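# Open the umbrella until latched, leave it on table

## Task

Spread the umbrella open far enough that its latch catches and keeps it open, then set it down on the table so it lies supported by its handle and by the rim of its canopy.

## Robot and tools

Robot: two six-joint arms, left_arm and right_arm, each ending in a parallel two-finger gripper. Joint order per arm, used in every command and every result list: waist (joint1), shoulder (joint2), elbow (joint3), wrist pitch (joint4), wrist yaw (joint5), wrist roll (joint6), then the gripper. Stated joint ranges in rad: waist -2.618 to 3.054, shoulder 0.000 to 3.142, elbow 0.000 to 3.142, wrist pitch -1.571 to 1.571, wrist yaw -1.571 to 1.571, wrist roll -2.094 to 2.094; a true end may sit up to 0.059 rad either side.

Scene frame: origin at table-top height, halfway between the two nominal arm bases; +x points out over the table, +z up, left_arm is on the +y side (this is not the left of an image). Calibrated bases: left_arm at (-0.011, +0.307, 0) m, right_arm at (+0.020, -0.273, 0) m, both almost unrotated. end_effector_position (metres) is the point between the finger pads, about 1 cm short of the tips; end_effector_quat_wxyz is its orientation. Fingers point along the gripper's +z and close along its y. Printed hand positions can be off, more when reaching far.

A command row: always 14 numbers, each in [-1, 1], even if one arm stays still: left_arm's six joint values then its opening, then right_arm's six joint values then its opening. Joint values are offsets, not poses: they count from the Joint targets shown at the start of the action (or move), never from the previous row. Scale: 1.0 equals 1.202 rad for waist, 1.258 shoulder, 1.238 elbow, 2.073 wrist pitch, 2.022 for wrist yaw and for wrist roll. Opening is absolute: +1 fully open, -1 shut. To hold an arm in place send 0 for its joints; to keep a gripper as it is, resend its current opening (a 0 there means half-open, not unchanged).

execute_actions(actions, cameras): actions is a list of actions; each action is a list of up to 15 rows, one row per 1/30 s step, and a short action repeats its final row to fill 15 steps. An empty list just reports state and images. Any action that would push a joint more than 0.059 rad beyond its range is rejected for both arms; a malformed or failing first action rejects the whole call. cameras selects images: omitted, null or ["all"] gives all four (cam_high, cam_low, cam_left_wrist, cam_right_wrist, each 896x504); [] gives none; an unknown name invalidates the call.

move(target, speed, blend, opening_speed, blocking, cameras): drives all joints together along smooth paths to offsets from the current Joint targets. target is one 14-number row, or up to 15 rows differing only in joint offsets, all measured from the same starting Joint targets. speed is the peak rad/s of the joint with the longest way, 0.01 to 2, default 0.5 (one value or one per target). blend (rad) rounds corners between listed targets. opening_speed (0.2 or more per second on the -1..+1 scale) ramps the fingers instead of jumping. blocking=false returns after about 0.5 s while it runs; other motion commands are refused until a result shows it ended, so use wait or stop. Moves do not avoid obstacles or the other arm. The move: line reports done, off_target (resting more than 0.035 rad from target), moving, held or fault, plus the worst joint per arm that missed.

wait(seconds 0 to 10) lets time pass holding commands. stop brakes a running move. zoom_image(camera, region [x0,y0,x1,y1] in pixels, at most 504x504) enlarges part of that camera's latest image. read_manual gives only licence text. finished_scene(scene) ends the scene for good; pass the current scene's number (here 2) and only after the umbrella is latched open and resting correctly without the robot.

Results: Joint positions and Joint velocities per arm (rad, rad/s) with finger gap last (m; 0.094 fully open). Joint targets are the base your next offsets add to. grip_measured uses the opening scale; a firm squeeze reads somewhat below the held part's size. grip_effort_nm is gripper motor effort, negative closing, with offset. Joint torques include arm weight; joints 1-3 wrap at ±28 N m. joint sent to its limit, joint command not followed (a clearance check altered targets), MOTOR HOT and OVER-TEMPERATURE FAULT lines warn of trouble; an overheated arm folds and goes idle.

Motion limits: each joint target stays within a lead of its measured angle (0.202 waist, 0.258 shoulder, 0.238 elbow, 0.573 wrist pitch, 0.522 wrist yaw and roll), and targets are pulled back if the gripper would jump over 100 mm, so big moves take several actions; tiny ones may not start. If an arm is blocked or dragged, command targets back past its current positions to relieve the push.

Avoid: dropping the umbrella or releasing it while parts move, fast impacts, strong presses, arm-to-arm collisions (these can fail the scene), anything leaving the table, and long stretched or stalled poses that heat motors. Release by commanding an opening well above grip_measured. Move smoothly and efficiently.

Each tool is called after ">>>" as name([rows], argument=value, ...), one row to a line, values as JSON.

## Session

>>> execute_actions(actions=[])

Scene clock: 401.43 s.
left_arm: end_effector_position=(+0.2922, +0.7092, +0.2406) grip_measured=-0.201 grip_effort_nm=0.071 end_effector_quat_wxyz=(+0.679, +0.026, +0.714, -0.170) | right_arm: end_effector_position=(+0.3346, -0.0502, +0.1915) grip_measured=+0.298 grip_effort_nm=0.081 end_effector_quat_wxyz=(-0.258, +0.458, +0.646, +0.553)
Joint names: [waist, shoulder, elbow, wrist pitch, wrist yaw, wrist roll]
Joint positions: left_arm=[1.31 2.339 2.115 -1.123 1.55 1.138 0.038] | right_arm=[0.116 1.502 0.839 0.027 -1.13 2.036 0.061]
Joint velocities: left_arm=[-0.007 -0.002 0.007 -0.022 -0.081 0.051 0] | right_arm=[-0.002 -0.002 0.012 -0.037 -0.022 0.037 0.001]
Joint torques (N m): left_arm=[0.35 -13.04 8.31 0.63 0.74 -0.01] | right_arm=[0.55 -6.69 5.79 1.22 -0.36 0.1]
Motor temperatures (°C): left_arm=[34 43 40 34 33 31 31] | right_arm=[34 35 34 39 33 34 34]
Heat: left arm: 43 °C; right arm: 39 °C.
Joint targets: left_arm=[1.314 2.316 2.136 -1.139 1.568 1.134] | right_arm=[0.121 1.484 0.826 0.007 -1.129 2.044]
Tool commands: left_gripper/opening=-0.2 right_gripper/opening=+0.3

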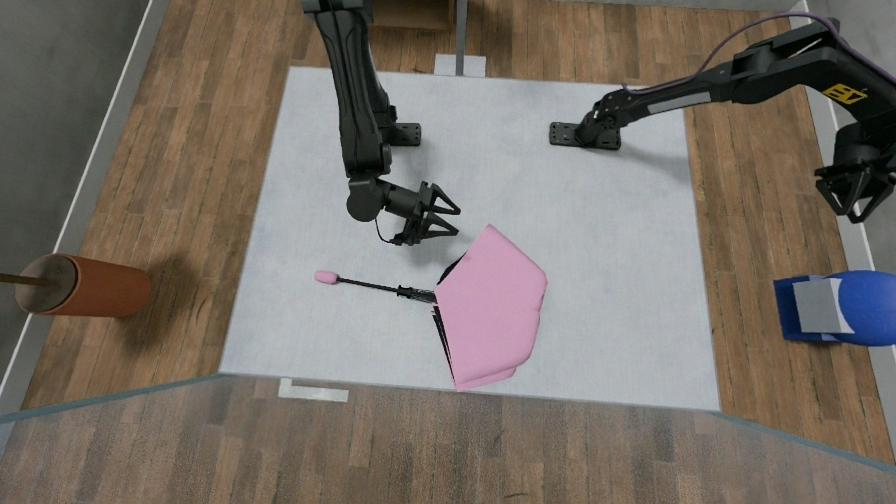

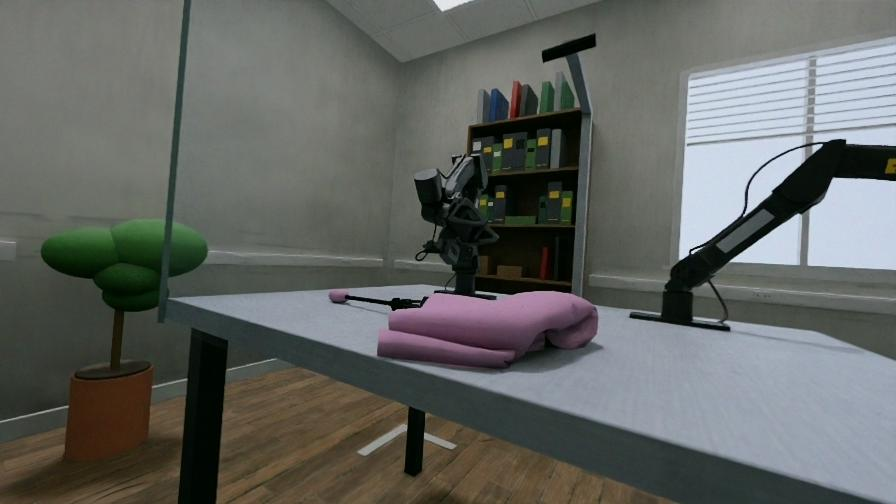

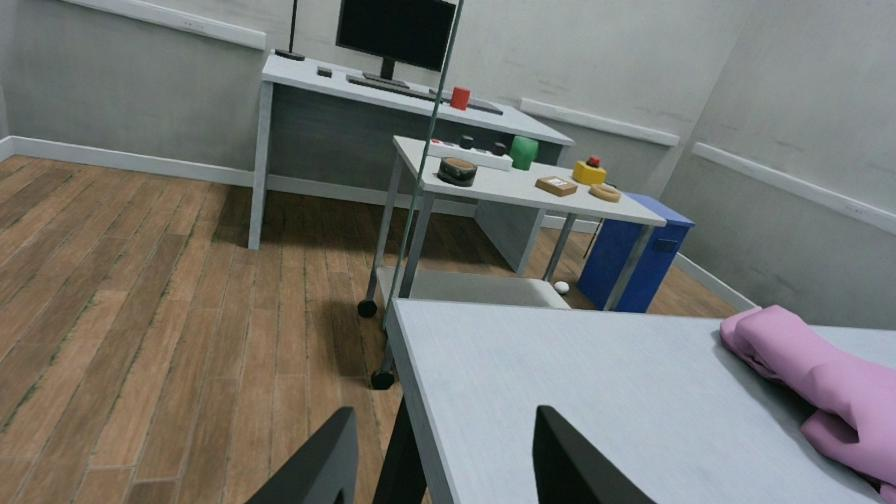

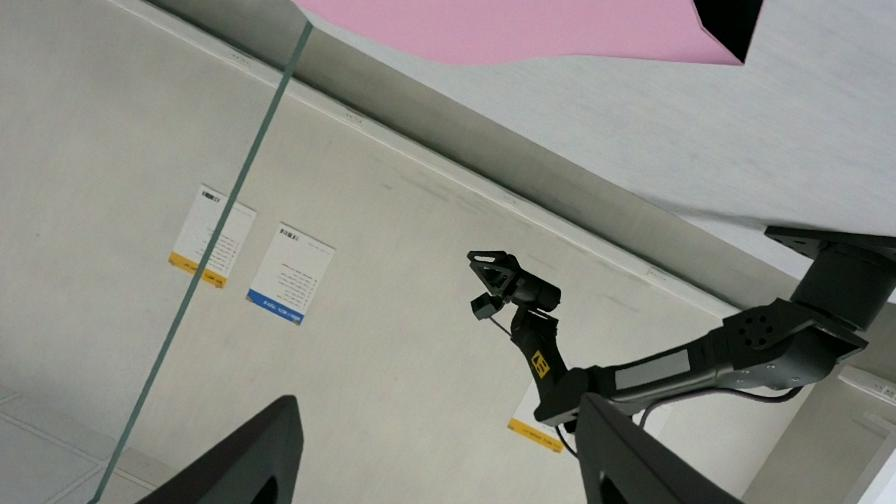

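>>> zoom_image(camera="cam_high", region=[300, 200, 580, 400])

>>> zoom_image(camera="cam_low", region=[320, 260, 620, 380])

Scaled by 1.800 from the camera's 896x504 image, which has a finer 1280x720 frame.

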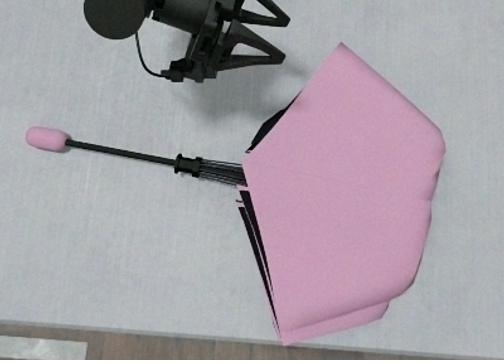

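Scaled by 1.680 from the camera's 896x504 image, which has a finer 1280x720 frame.

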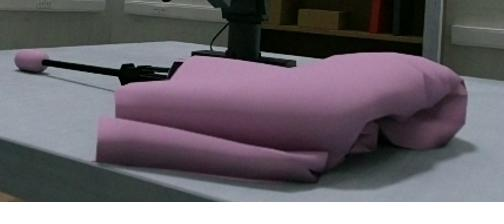

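>>> move(target=[0,0,0,0,0,0,-0.2,-0.108,0.499,1.0,-0.727,0.558,-0.234,0.3], speed=0.8, cameras=["cam_high","cam_right_wrist"])

Scene clock: 481.07 s.
left_arm: end_effector_position=(+0.2922, +0.7092, +0.2406) grip_measured=-0.201 grip_effort_nm=0.066 end_effector_quat_wxyz=(+0.679, +0.026, +0.714, -0.170) | right_arm: end_effector_position=(+0.4270, -0.2440, +0.1459) grip_measured=+0.298 grip_effort_nm=0.081 end_effector_quat_wxyz=(+0.005, +0.689, +0.725, +0.020)
Joint names: [waist, shoulder, elbow, wrist pitch, wrist yaw, wrist roll]
Joint positions: left_arm=[1.31 2.339 2.115 -1.123 1.55 1.138 0.038] | right_arm=[-0.006 2.089 2.033 -1.478 -0.02 1.581 0.061]
Joint velocities: left_arm=[0.007 -0.017 0.007 -0.066 0.022 0.007 0.001] | right_arm=[-0.027 -0.007 -0.002 -0.022 -0.125 -0.066 0]
Joint torques (N m): left_arm=[0.35 -13.03 8.31 0.63 0.74 -0.01] | right_arm=[-0.27 -7.57 9.01 0.23 0.19 -0.08]
Motor temperatures (°C): left_arm=[34 47 41 34 34 31 31] | right_arm=[34 35 35 38 33 34 34]
Heat: left arm: 47 °C; right arm: 38 °C.
Joint targets: left_arm=[1.314 2.316 2.136 -1.139 1.568 1.134] | right_arm=[-0.008 2.112 2.064 -1.500 0.000 1.570]
move: done
Images, in order (width x height): cam_high 896x504, cam_right_wrist 896x504.

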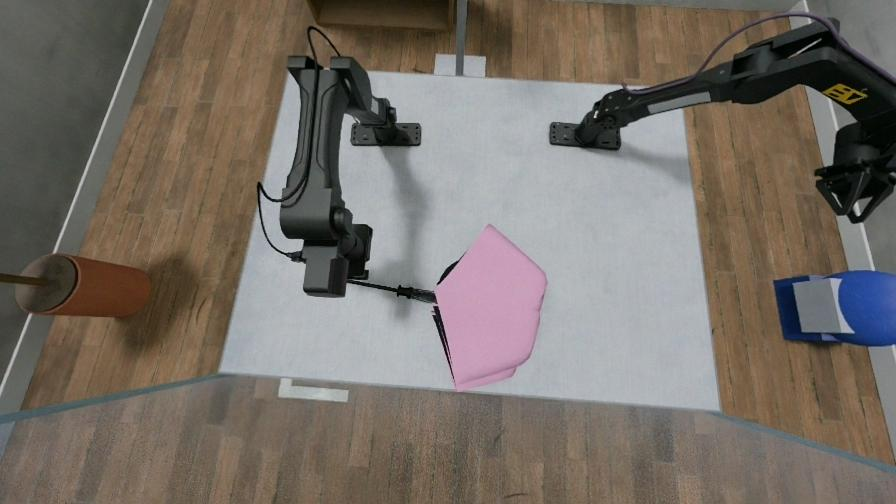

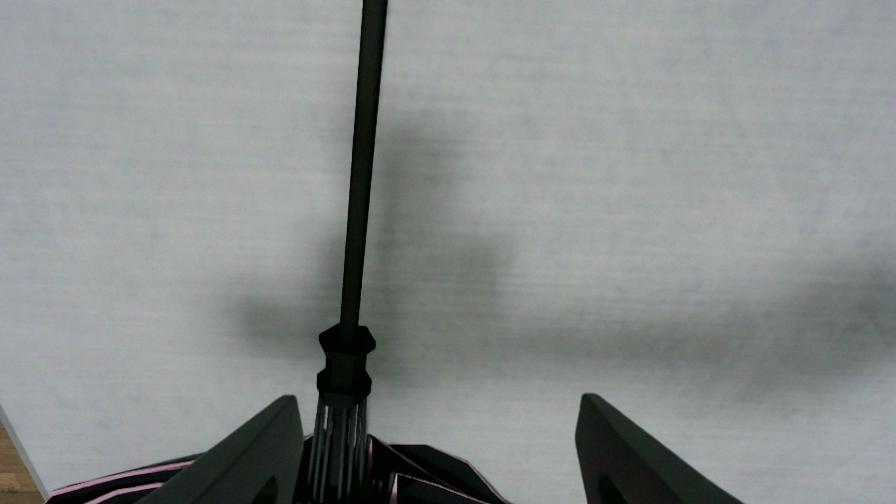

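>>> zoom_image(camera="cam_high", region=[370, 220, 490, 340])

>>> zoom_image(camera="cam_right_wrist", region=[250, 280, 470, 504])

Scaled by 4.200 from the camera's 896x504 image, which has a finer 1280x720 frame.

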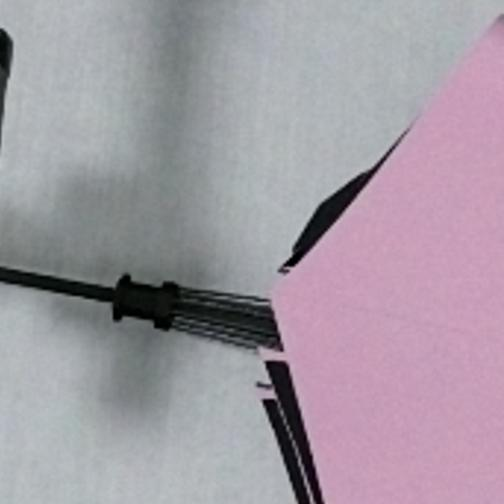

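Scaled by 2.250 from the camera's 896x504 image, which has a finer 1280x720 frame.

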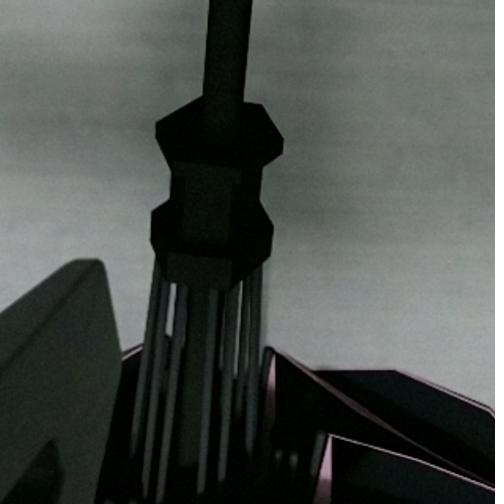

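>>> move(target=[0,0,0,0,0,0,-0.2,-0.118,0.165,0.231,-0.031,0,-1.0,0.3], speed=1.5, cameras=[])

>>> move(target=[0,0,0,0,0,0,-0.2,0,0,0,0,0,-0.553,0.3], speed=1.5, cameras=["cam_right_wrist"])

Scene clock: 538.70 s.
left_arm: end_effector_position=(+0.2922, +0.7092, +0.2406) grip_measured=-0.201 grip_effort_nm=0.071 end_effector_quat_wxyz=(+0.679, +0.026, +0.714, -0.170) | right_arm: end_effector_position=(+0.4685, -0.3069, +0.1338) grip_measured=+0.298 grip_effort_nm=0.071 end_effector_quat_wxyz=(+0.023, -0.179, +0.984, -0.001)
Joint names: [waist, shoulder, elbow, wrist pitch, wrist yaw, wrist roll]
Joint positions: left_arm=[1.31 2.339 2.115 -1.123 1.55 1.138 0.038] | right_arm=[-0.148 2.295 2.319 -1.549 -0.01 -0.441 0.061]
Joint velocities: left_arm=[0.012 -0.022 -0.002 0.022 -0.037 -0.066 0] | right_arm=[-0.002 0.007 0.012 -0.051 -0.007 -0.007 0]
Joint torques (N m): left_arm=[0.36 -13.03 8.28 0.63 0.74 0] | right_arm=[-0.18 -8.81 8.94 0.31 0.11 -0.08]
Motor temperatures (°C): left_arm=[34 48 41 34 34 31 31] | right_arm=[34 35 36 35 33 34 34]
Heat: left arm: 48 °C; right arm: 36 °C.
Joint targets: left_arm=[1.314 2.316 2.136 -1.139 1.568 1.134] | right_arm=[-0.150 2.319 2.350 -1.565 -0.001 -0.451]
move: done
No camera images: "cameras" was empty.

Scene clock: 540.53 s.
left_arm: end_effector_position=(+0.2922, +0.7092, +0.2406) grip_measured=-0.201 grip_effort_nm=0.066 end_effector_quat_wxyz=(+0.679, +0.026, +0.714, -0.170) | right_arm: end_effector_position=(+0.4686, -0.3076, +0.1340) grip_measured=+0.298 grip_effort_nm=0.056 end_effector_quat_wxyz=(+0.018, -0.673, +0.739, -0.015)
Joint names: [waist, shoulder, elbow, wrist pitch, wrist yaw, wrist roll]
Joint positions: left_arm=[1.31 2.339 2.115 -1.123 1.55 1.138 0.038] | right_arm=[-0.148 2.295 2.319 -1.549 -0.007 -1.559 0.061]
Joint velocities: left_arm=[-0.017 -0.007 -0.007 -0.037 -0.022 -0.022 -0.001] | right_arm=[0.037 -0.007 -0.002 0.037 -0.037 -0.037 0.001]
Joint torques (N m): left_arm=[0.36 -13.03 8.29 0.63 0.74 -0.01] | right_arm=[-0.2 -8.75 8.9 0.29 0.07 -0.09]
Motor temperatures (°C): left_arm=[34 48 41 34 34 31 31] | right_arm=[34 35 37 35 33 34 34]
Heat: left arm: 48 °C; right arm: 37 °C.
Joint targets: left_arm=[1.314 2.316 2.136 -1.139 1.568 1.134] | right_arm=[-0.150 2.319 2.350 -1.564 -0.001 -1.569]
move: done
Images, in order (width x height): cam_right_wrist 896x504.

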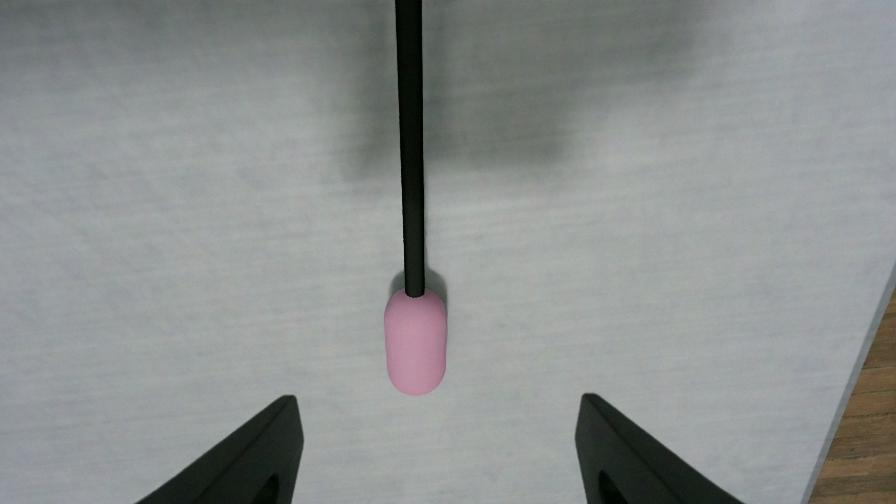

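>>> move(target=[0,0,0,0,0,0,-0.2,0.0141,-0.0175,-0.2674,0.1259,0.003,0.0119,0.3], speed=0.6, cameras=["cam_right_wrist"])

Scene clock: 594.43 s.
left_arm: end_effector_position=(+0.2922, +0.7092, +0.2406) grip_measured=-0.201 grip_effort_nm=0.076 end_effector_quat_wxyz=(+0.679, +0.026, +0.714, -0.170) | right_arm: end_effector_position=(+0.4647, -0.3037, +0.0627) grip_measured=+0.298 grip_effort_nm=0.061 end_effector_quat_wxyz=(-0.002, -0.676, +0.737, +0.002)
Joint names: [waist, shoulder, elbow, wrist pitch, wrist yaw, wrist roll]
Joint positions: left_arm=[1.31 2.339 2.115 -1.123 1.55 1.138 0.038] | right_arm=[-0.138 2.295 2.034 -1.316 0 -1.556 0.061]
Joint velocities: left_arm=[-0.007 -0.017 0.007 -0.081 0.066 0.007 -0.001] | right_arm=[0.002 0.017 -0.002 0.051 -0.066 -0.022 0]
Joint torques (N m): left_arm=[0.38 -13.03 8.28 0.63 0.74 -0.01] | right_arm=[0.43 -10.5 4.98 0.46 0.08 0.12]
Motor temperatures (°C): left_arm=[34 49 41 33 34 31 30] | right_arm=[34 36 36 35 33 34 34]
Heat: left arm: 49 °C; right arm: 36 °C.
Joint targets: left_arm=[1.314 2.316 2.136 -1.139 1.568 1.134] | right_arm=[-0.133 2.297 2.019 -1.304 0.006 -1.546]
move: done
Images, in order (width x height): cam_right_wrist 896x504.

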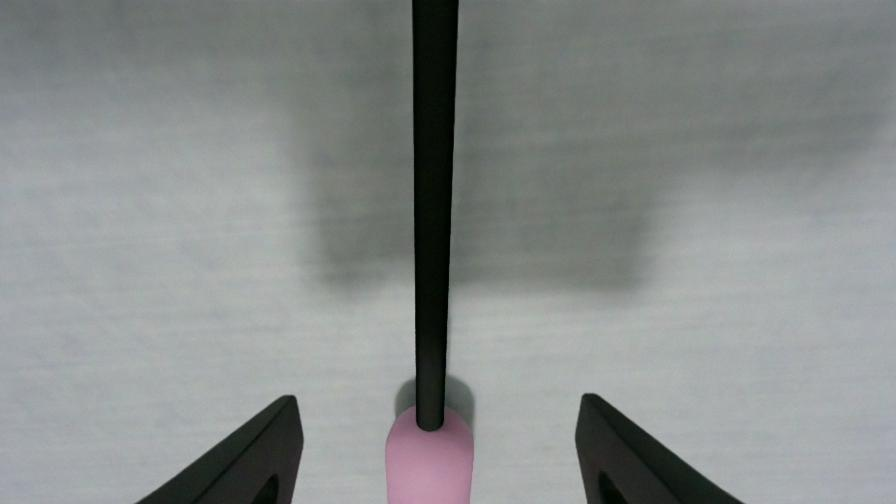

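>>> move(target=[0,0,0,0,0,0,-0.2,0.0033,0.0032,-0.143,0.0912,0,0,0.3], speed=0.3, cameras=["cam_right_wrist","cam_low"])

Scene clock: 599.40 s.
left_arm: end_effector_position=(+0.2922, +0.7092, +0.2406) grip_measured=-0.201 grip_effort_nm=0.071 end_effector_quat_wxyz=(+0.679, +0.026, +0.714, -0.170) | right_arm: end_effector_position=(+0.4632, -0.3023, +0.0186) grip_measured=+0.298 grip_effort_nm=0.071 end_effector_quat_wxyz=(+0.002, -0.677, +0.736, -0.003)
Joint names: [waist, shoulder, elbow, wrist pitch, wrist yaw, wrist roll]
Joint positions: left_arm=[1.31 2.339 2.115 -1.123 1.55 1.138 0.038] | right_arm=[-0.135 2.295 1.859 -1.127 0 -1.555 0.061]
Joint velocities: left_arm=[0.002 0.007 -0.022 0.037 0.007 0.007 0] | right_arm=[0.017 -0.002 0.017 -0.037 -0.051 -0.007 0]
Joint torques (N m): left_arm=[0.36 -13.01 8.28 0.64 0.74 0] | right_arm=[0.53 -10.17 4.86 0.48 0.06 0.11]
Motor temperatures (°C): left_arm=[34 49 42 33 34 31 30] | right_arm=[34 36 36 34 33 34 34]
Heat: left arm: 49 °C; right arm: 36 °C.
Joint targets: left_arm=[1.314 2.316 2.136 -1.139 1.568 1.134] | right_arm=[-0.129 2.301 1.842 -1.115 0.006 -1.545]
move: done
Images, in order (width x height): cam_low 896x504, cam_right_wrist 896x504.

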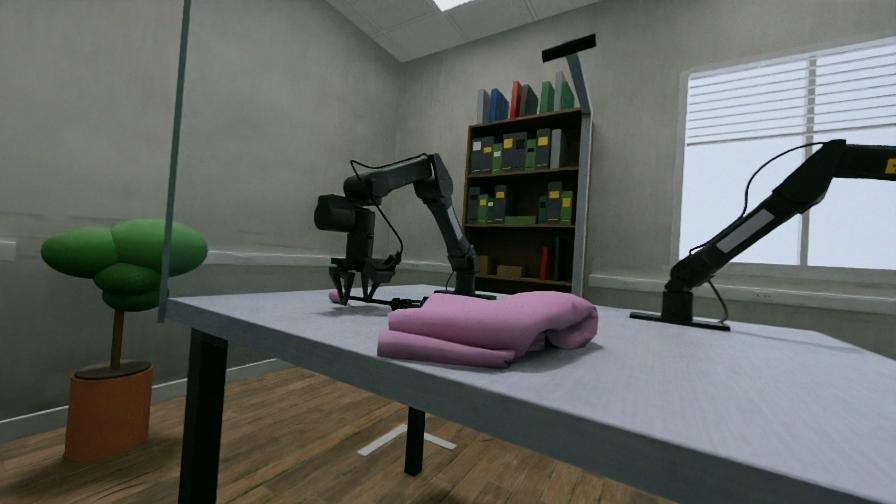

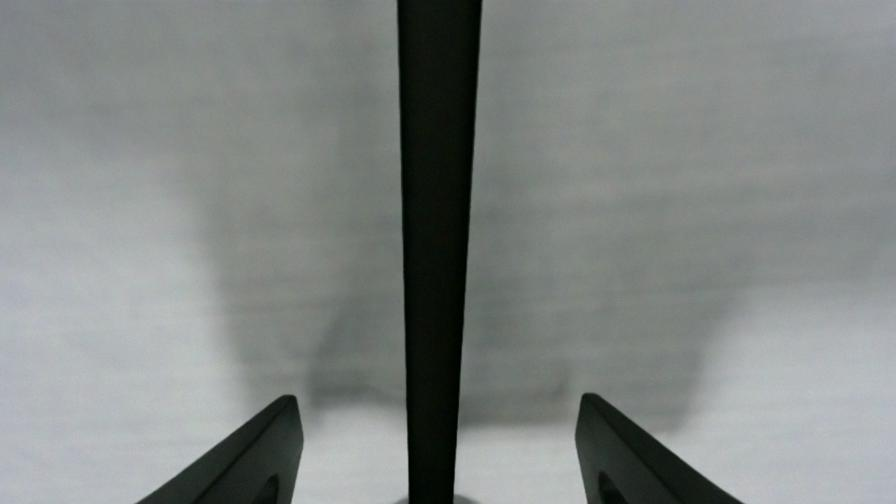

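>>> move(target=[0,0,0,0,0,0,-0.2,0,0,0,0,0,0,-0.9], opening_speed=0.8, cameras=["cam_right_wrist"])

Scene clock: 602.67 s.
left_arm: end_effector_position=(+0.2922, +0.7092, +0.2406) grip_measured=-0.201 grip_effort_nm=0.061 end_effector_quat_wxyz=(+0.679, +0.026, +0.714, -0.170) | right_arm: end_effector_position=(+0.4637, -0.3024, +0.0186) grip_measured=-0.830 grip_effort_nm=-1.062 end_effector_quat_wxyz=(+0.003, -0.676, +0.737, -0.003)
Joint names: [waist, shoulder, elbow, wrist pitch, wrist yaw, wrist roll]
Joint positions: left_arm=[1.31 2.339 2.115 -1.123 1.55 1.138 0.038] | right_arm=[-0.135 2.295 1.859 -1.125 0 -1.552 0.008]
Joint velocities: left_arm=[-0.002 0.002 -0.012 0.022 0.051 -0.007 0] | right_arm=[-0.012 -0.007 0.002 0.051 0.051 0.007 0]
Joint torques (N m): left_arm=[0.36 -13.03 8.29 0.63 0.74 -0.01] | right_arm=[0.49 -10.17 4.83 0.47 0.07 0.1]
Motor temperatures (°C): left_arm=[34 49 42 33 34 31 30] | right_arm=[34 36 36 34 33 34 34]
Heat: left arm: 49 °C; right arm: 36 °C.
Joint targets: left_arm=[1.314 2.316 2.136 -1.139 1.568 1.134] | right_arm=[-0.129 2.301 1.842 -1.115 0.006 -1.546]
move: done
Images, in order (width x height): cam_right_wrist 896x504.

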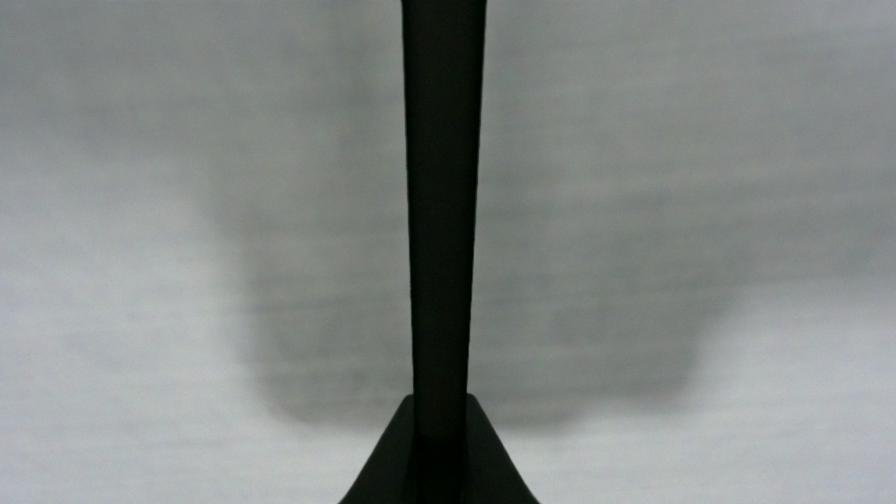

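>>> move(target=[0,0,0,0,0,0,-0.2,-0.003,-0.011,0.1155,-0.0728,-0.003,0,-0.93], speed=0.2, cameras=["cam_low","cam_right_wrist"])

Scene clock: 616.27 s.
left_arm: end_effector_position=(+0.2922, +0.7092, +0.2406) grip_measured=-0.201 grip_effort_nm=0.071 end_effector_quat_wxyz=(+0.679, +0.026, +0.714, -0.170) | right_arm: end_effector_position=(+0.4610, -0.3061, +0.0413) grip_measured=-0.830 grip_effort_nm=-1.057 end_effector_quat_wxyz=(-0.013, -0.675, +0.738, -0.002)
Joint names: [waist, shoulder, elbow, wrist pitch, wrist yaw, wrist roll]
Joint positions: left_arm=[1.31 2.339 2.115 -1.123 1.55 1.138 0.038] | right_arm=[-0.135 2.295 1.949 -1.24 0.022 -1.55 0.008]
Joint velocities: left_arm=[-0.017 -0.002 0.007 0.037 0.007 -0.022 0.001] | right_arm=[-0.017 -0.002 -0.002 -0.066 0.037 0.007 -0.001]
Joint torques (N m): left_arm=[0.38 -13.01 8.28 0.64 0.74 -0.01] | right_arm=[0.16 -11.23 9.44 0.12 -0.23 0.07]
Motor temperatures (°C): left_arm=[34 49 42 33 34 31 30] | right_arm=[34 37 36 34 33 34 35]
Heat: left arm: 49 °C; right arm: 37 °C.
Joint targets: left_arm=[1.314 2.316 2.136 -1.139 1.568 1.134] | right_arm=[-0.133 2.288 1.985 -1.265 -0.001 -1.546]
move: off_target (right_arm); right_arm: the elbow is farthest, 0.036 rad from its target
Images, in order (width x height): cam_low 896x504, cam_right_wrist 896x504.

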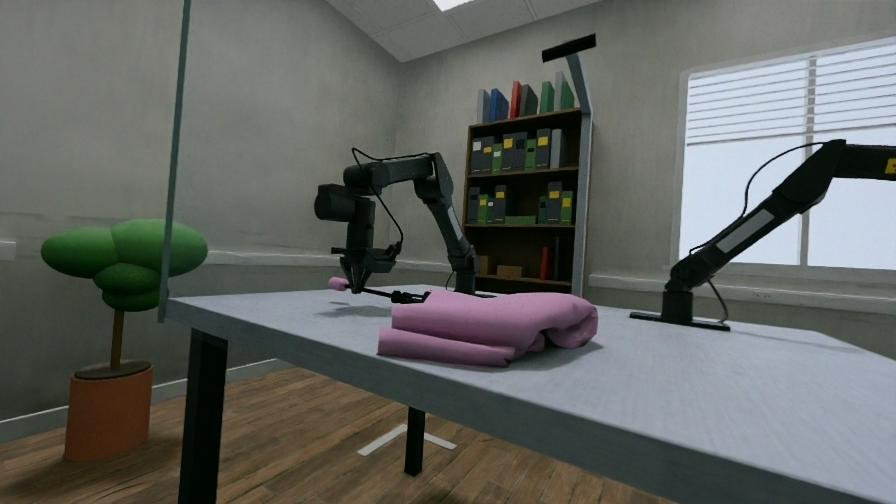

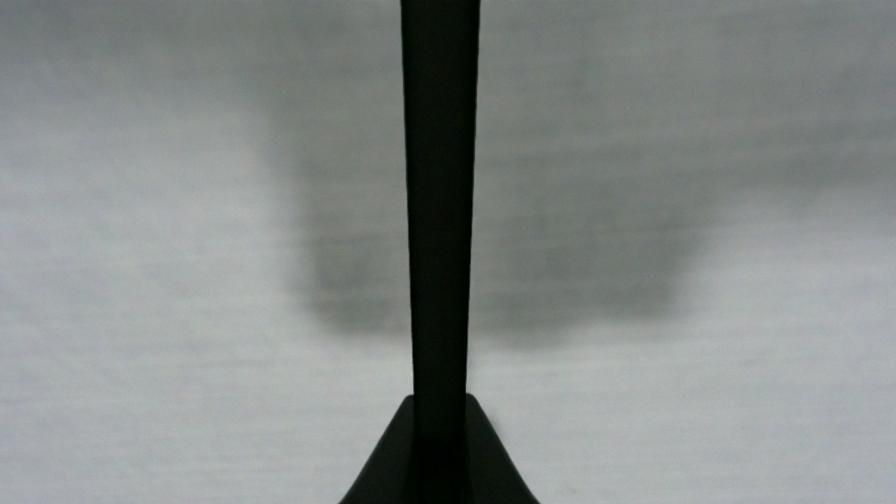

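>>> move(target=[0,0,0,0,0,0,-0.2,0.0324,-0.3052,-0.4855,0.1032,0,0.1335,-0.93], speed=0.25, cameras=["cam_high","cam_low"])

Scene clock: 622.83 s.
left_arm: end_effector_position=(+0.2922, +0.7092, +0.2406) grip_measured=-0.201 grip_effort_nm=0.066 end_effector_quat_wxyz=(+0.679, +0.026, +0.714, -0.170) | right_arm: end_effector_position=(+0.3653, -0.2878, +0.0398) grip_measured=-0.830 grip_effort_nm=-1.053 end_effector_quat_wxyz=(-0.025, -0.585, +0.811, +0.005)
Joint names: [waist, shoulder, elbow, wrist pitch, wrist yaw, wrist roll]
Joint positions: left_arm=[1.31 2.339 2.115 -1.123 1.55 1.138 0.038] | right_arm=[-0.1 1.945 1.398 -1.069 0.022 -1.284 0.008]
Joint velocities: left_arm=[-0.017 -0.007 0.002 -0.007 -0.022 -0.037 0] | right_arm=[-0.017 0.007 0.012 0.022 0.022 -0.022 0]
Joint torques (N m): left_arm=[0.36 -13.04 8.27 0.63 0.74 0] | right_arm=[0.65 -11.36 4.88 0.45 -0.22 0.1]
Motor temperatures (°C): left_arm=[34 49 42 33 34 31 30] | right_arm=[34 38 36 34 33 34 35]
Heat: left arm: 49 °C; right arm: 38 °C.
Joint targets: left_arm=[1.314 2.316 2.136 -1.139 1.568 1.134] | right_arm=[-0.094 1.904 1.384 -1.051 0.000 -1.275]
move: off_target (right_arm); right_arm: the shoulder is farthest, 0.041 rad from its target
Images, in order (width x height): cam_high 896x504, cam_low 896x504.

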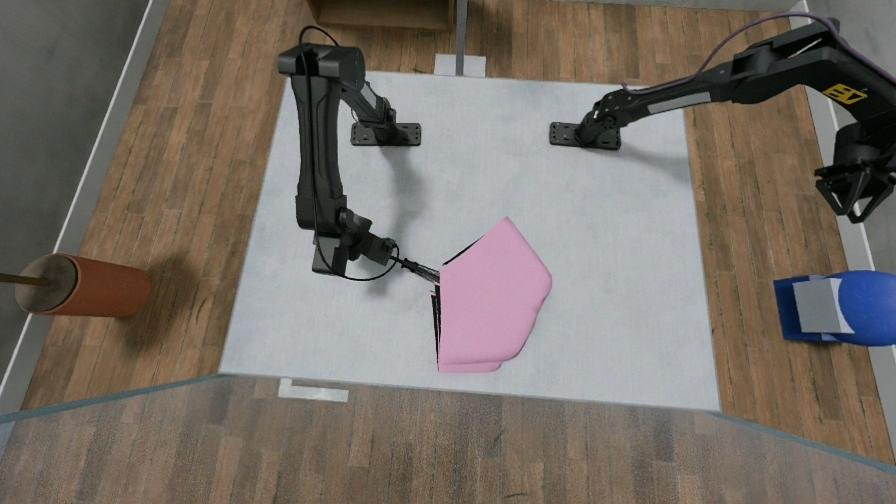

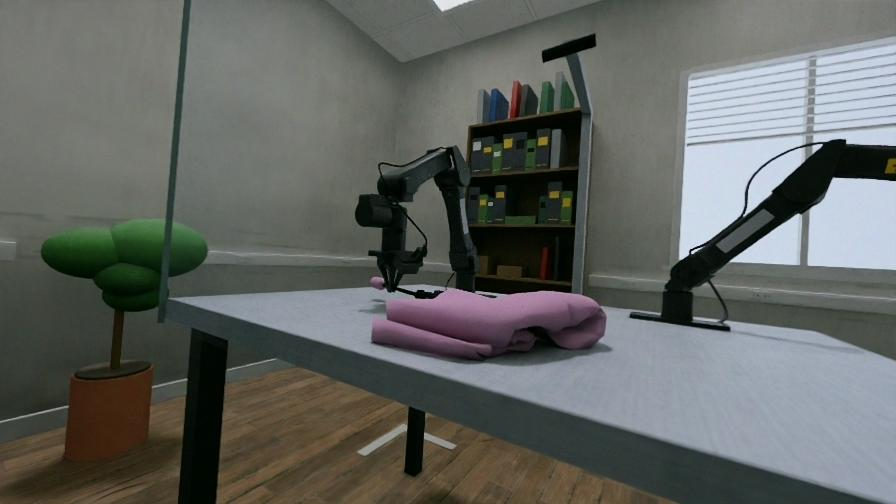

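>>> move([
  [0,0,0,0,0,0,-0.2,0.1040,-0.2178,-0.2690,0.0285,0,0.1741,-0.93],
  [0,0,0,0,0,0,-0.2,0.3278,-0.3800,-0.4257,0.0236,0,0.4189,-0.93],
], speed=0.25, blend=0.08, cameras=["cam_high","cam_low","cam_right_wrist"])

Scene clock: 629.87 s.
left_arm: end_effector_position=(+0.2922, +0.7092, +0.2406) grip_measured=-0.201 grip_effort_nm=0.061 end_effector_quat_wxyz=(+0.679, +0.026, +0.714, -0.170) | right_arm: end_effector_position=(+0.2244, -0.1990, +0.0466) grip_measured=-0.830 grip_effort_nm=-1.067 end_effector_quat_wxyz=(-0.020, -0.392, +0.920, -0.010)
Joint names: [waist, shoulder, elbow, wrist pitch, wrist yaw, wrist roll]
Joint positions: left_arm=[1.31 2.339 2.115 -1.123 1.55 1.138 0.038] | right_arm=[0.295 1.456 0.868 -1.021 0.022 -0.444 0.008]
Joint velocities: left_arm=[-0.007 0.007 0.007 -0.022 0.037 -0.022 0] | right_arm=[0.002 -0.002 0.007 -0.037 0.081 -0.007 0]
Joint torques (N m): left_arm=[0.35 -13.03 8.27 0.64 0.74 -0.01] | right_arm=[0.42 -6.53 5.04 0.47 -0.23 0.15]
Motor temperatures (°C): left_arm=[34 49 42 33 34 31 30] | right_arm=[34 38 35 34 33 34 35]
Heat: left arm: 49 °C; right arm: 38 °C.
Joint targets: left_arm=[1.314 2.316 2.136 -1.139 1.568 1.134] | right_arm=[0.300 1.426 0.857 -1.002 -0.001 -0.429]
move: done
Images, in order (width x height): cam_high 896x504, cam_low 896x504, cam_right_wrist 896x504.

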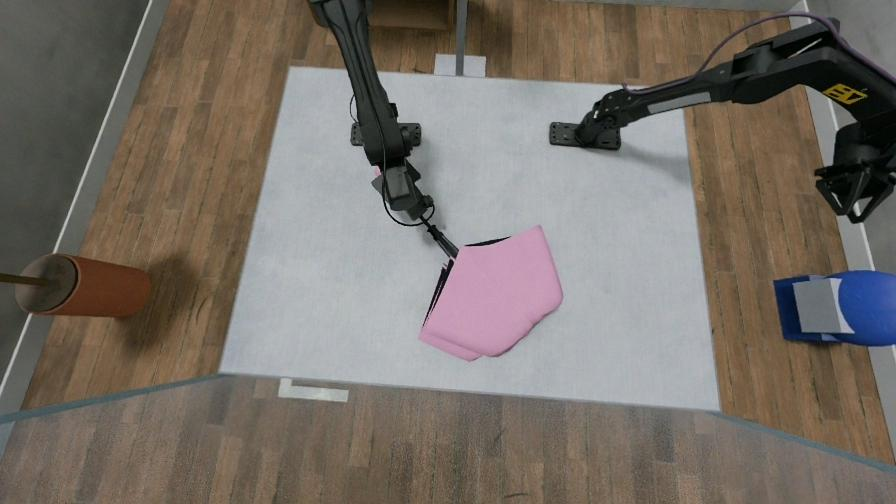

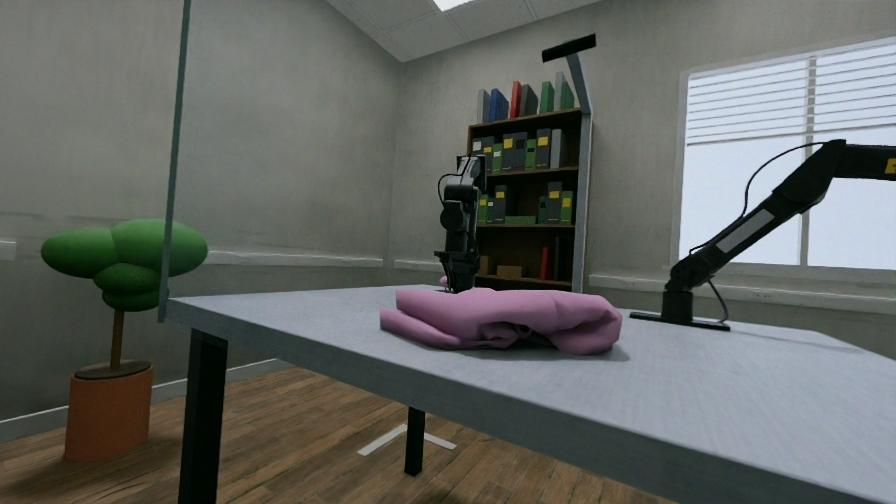

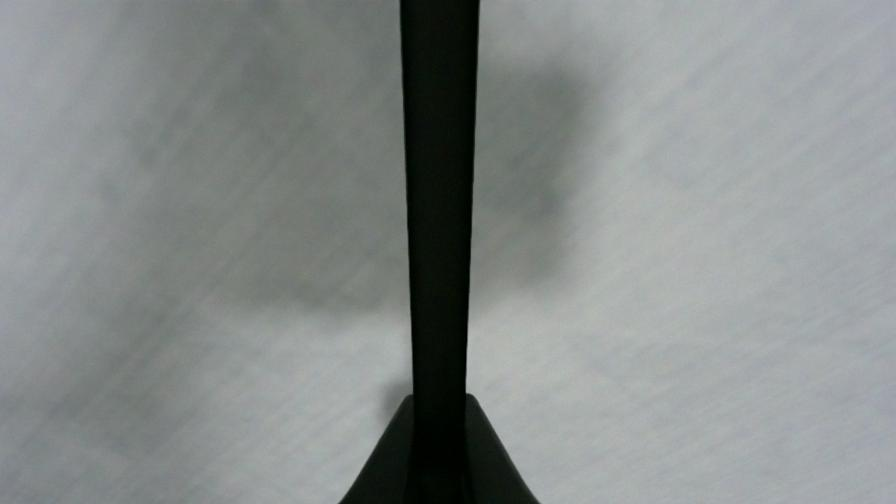

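>>> move(target=[-0.6772,-0.4102,-0.958,0.9354,-0.6271,0.0326,-0.2,0,-0.0652,0.1139,-0.0907,0,0,-0.93], speed=0.8, cameras=[])

>>> move(target=[-1.0,-0.1765,-0.3331,0.2412,-0.3383,0.0321,-0.2,0,0,0,0,0,0,-0.93], speed=0.8, cameras=["cam_high","cam_low","cam_left_wrist"])

Scene clock: 662.47 s.
left_arm: end_effector_position=(+0.4868, +0.5024, +0.2138) grip_measured=-0.201 grip_effort_nm=0.061 end_effector_quat_wxyz=(+0.536, +0.353, +0.635, +0.429) | right_arm: end_effector_position=(+0.2120, -0.2037, +0.0848) grip_measured=-0.830 grip_effort_nm=-1.067 end_effector_quat_wxyz=(-0.025, -0.389, +0.921, -0.010)
Joint names: [waist, shoulder, elbow, wrist pitch, wrist yaw, wrist roll]
Joint positions: left_arm=[0.499 1.827 0.969 0.799 0.306 1.2 0.038] | right_arm=[0.295 1.374 0.956 -1.203 0.022 -0.437 0.008]
Joint velocities: left_arm=[-0.002 -0.002 0.027 -0.11 0.037 -0.051 -0.001] | right_arm=[-0.002 -0.002 -0.022 -0.022 -0.022 -0.037 -0.001]
Joint torques (N m): left_arm=[0.09 -9.88 5.39 2.35 -0.05 0.05] | right_arm=[0.43 -6.04 9.98 0.39 -0.23 0.11]
Motor temperatures (°C): left_arm=[34 49 41 34 34 31 30] | right_arm=[34 37 35 34 33 34 36]
Heat: left arm: 49 °C; right arm: 37 °C.
Joint targets: left_arm=[0.500 1.800 0.950 0.800 0.300 1.200] | right_arm=[0.300 1.343 0.998 -1.190 -0.001 -0.429]
move: off_target (right_arm); right_arm: the elbow is farthest, 0.042 rad from its target
No camera images: "cameras" was empty.

Scene clock: 664.80 s.
left_arm: end_effector_position=(+0.3552, +0.0691, +0.2587) grip_measured=-0.201 grip_effort_nm=0.056 end_effector_quat_wxyz=(+0.717, +0.426, +0.452, +0.317) | right_arm: end_effector_position=(+0.2119, -0.2037, +0.0848) grip_measured=-0.830 grip_effort_nm=-1.053 end_effector_quat_wxyz=(-0.026, -0.389, +0.921, -0.010)
Joint names: [waist, shoulder, elbow, wrist pitch, wrist yaw, wrist roll]
Joint positions: left_arm=[-0.703 1.599 0.554 1.293 -0.377 1.265 0.038] | right_arm=[0.295 1.374 0.956 -1.203 0.022 -0.437 0.008]
Joint velocities: left_arm=[-0.012 -0.017 0.002 -0.037 0.037 -0.022 0.001] | right_arm=[-0.012 -0.002 -0.012 0.066 0.066 0.007 0]
Joint torques (N m): left_arm=[0.08 -6.91 4.67 2.24 -0.02 0.04] | right_arm=[0.44 -6.02 10 0.39 -0.23 0.1]
Motor temperatures (°C): left_arm=[34 48 41 35 34 31 30] | right_arm=[34 37 35 34 33 34 36]
Heat: left arm: 48 °C; right arm: 37 °C.
Joint targets: left_arm=[-0.702 1.578 0.538 1.300 -0.384 1.265] | right_arm=[0.300 1.343 0.998 -1.190 -0.001 -0.429]
move: off_target (right_arm); right_arm: the elbow is farthest, 0.042 rad from its target
Images, in order (width x height): cam_high 896x504, cam_low 896x504, cam_left_wrist 896x504.

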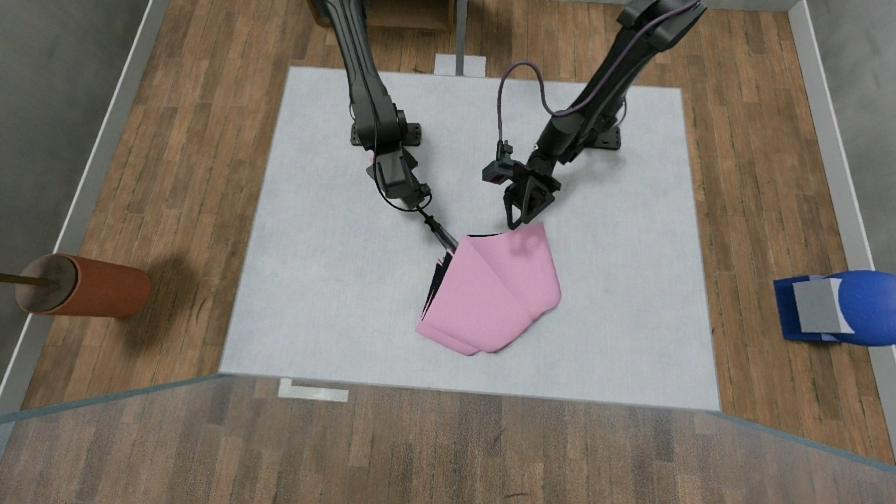

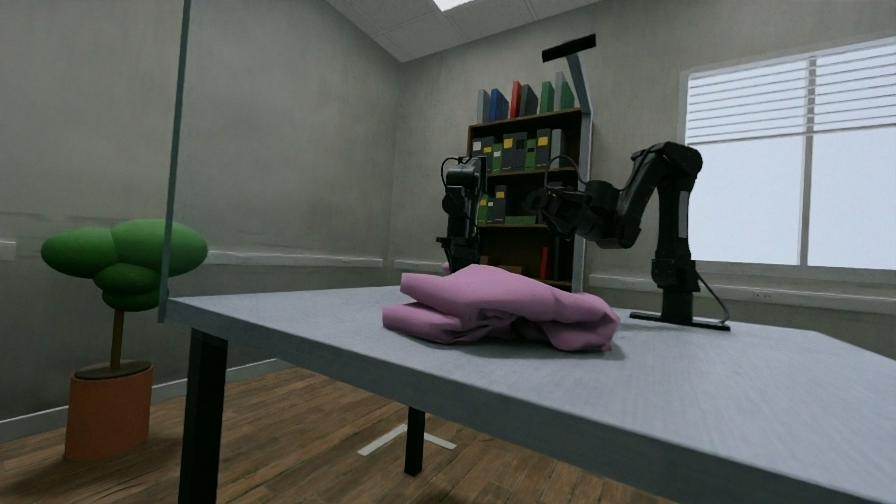

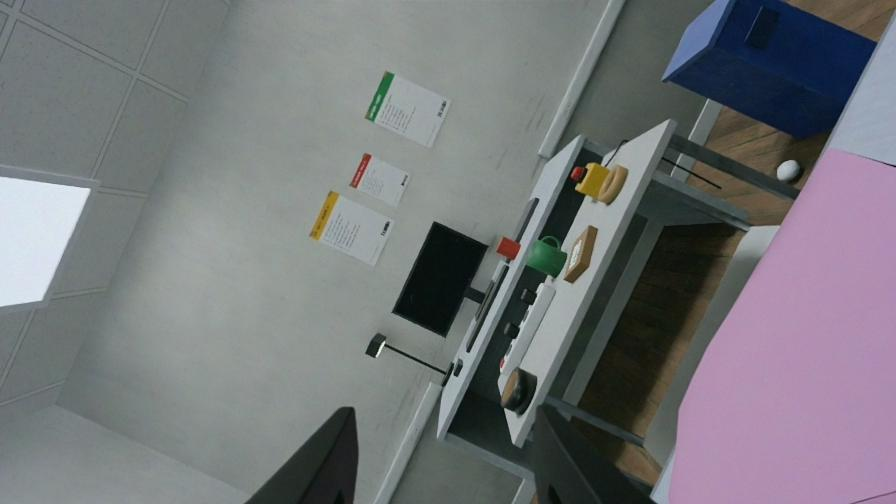

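>>> move(target=[-0.4193,0.0165,-0.0034,-0.2998,-0.0249,-0.0069,-0.2,0,0,0,0,0,0,-0.93], speed=0.5, cameras=["cam_high","cam_left_wrist","cam_right_wrist"])

Scene clock: 673.83 s.
left_arm: end_effector_position=(+0.1999, -0.0637, +0.1188) grip_measured=-0.201 grip_effort_nm=0.056 end_effector_quat_wxyz=(+0.555, +0.722, +0.370, +0.184) | right_arm: end_effector_position=(+0.2118, -0.2038, +0.0848) grip_measured=-0.830 grip_effort_nm=-1.062 end_effector_quat_wxyz=(-0.026, -0.389, +0.921, -0.010)
Joint names: [waist, shoulder, elbow, wrist pitch, wrist yaw, wrist roll]
Joint positions: left_arm=[-1.204 1.599 0.549 0.694 -0.428 1.264 0.038] | right_arm=[0.295 1.374 0.956 -1.204 0.022 -0.437 0.008]
Joint velocities: left_arm=[-0.002 -0.002 0.007 -0.066 -0.022 -0.007 0] | right_arm=[-0.042 -0.012 -0.022 -0.022 -0.037 0.022 0]
Joint torques (N m): left_arm=[-0.13 -5.39 4.74 2.1 -0.17 -0.1] | right_arm=[0.46 -6 9.96 0.4 -0.24 0.11]
Motor temperatures (°C): left_arm=[34 45 40 37 34 31 30] | right_arm=[34 37 36 34 33 34 36]
Heat: left arm: 45 °C; right arm: 37 °C.
Joint targets: left_arm=[-1.206 1.599 0.533 0.679 -0.434 1.251] | right_arm=[0.300 1.343 0.998 -1.191 -0.001 -0.429]
move: off_target (right_arm); right_arm: the elbow is farthest, 0.042 rad from its target
Images, in order (width x height): cam_high 896x504, cam_left_wrist 896x504, cam_right_wrist 896x504.

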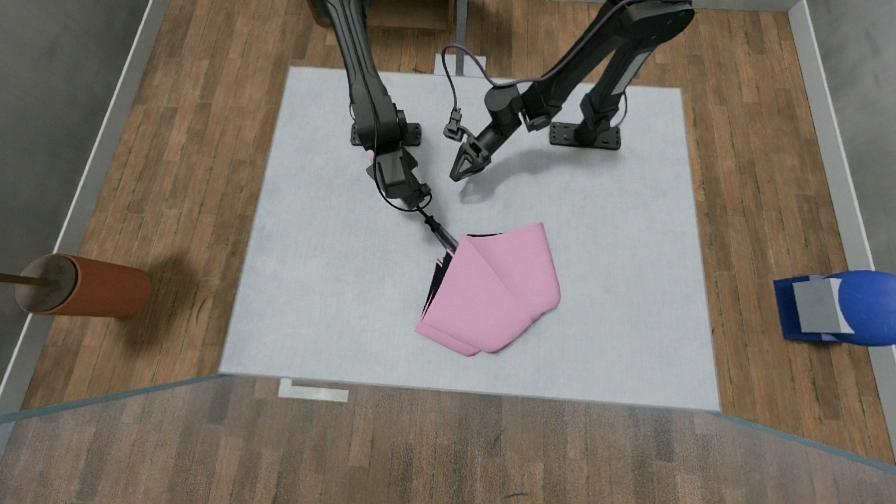

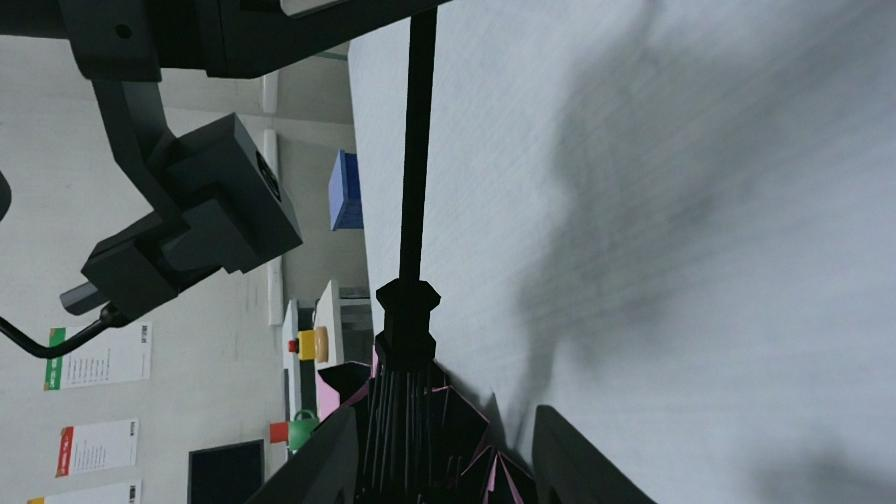

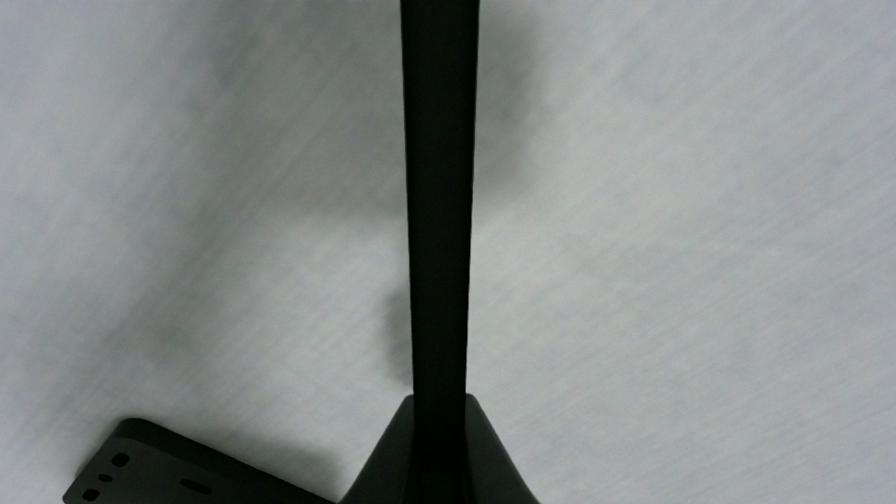

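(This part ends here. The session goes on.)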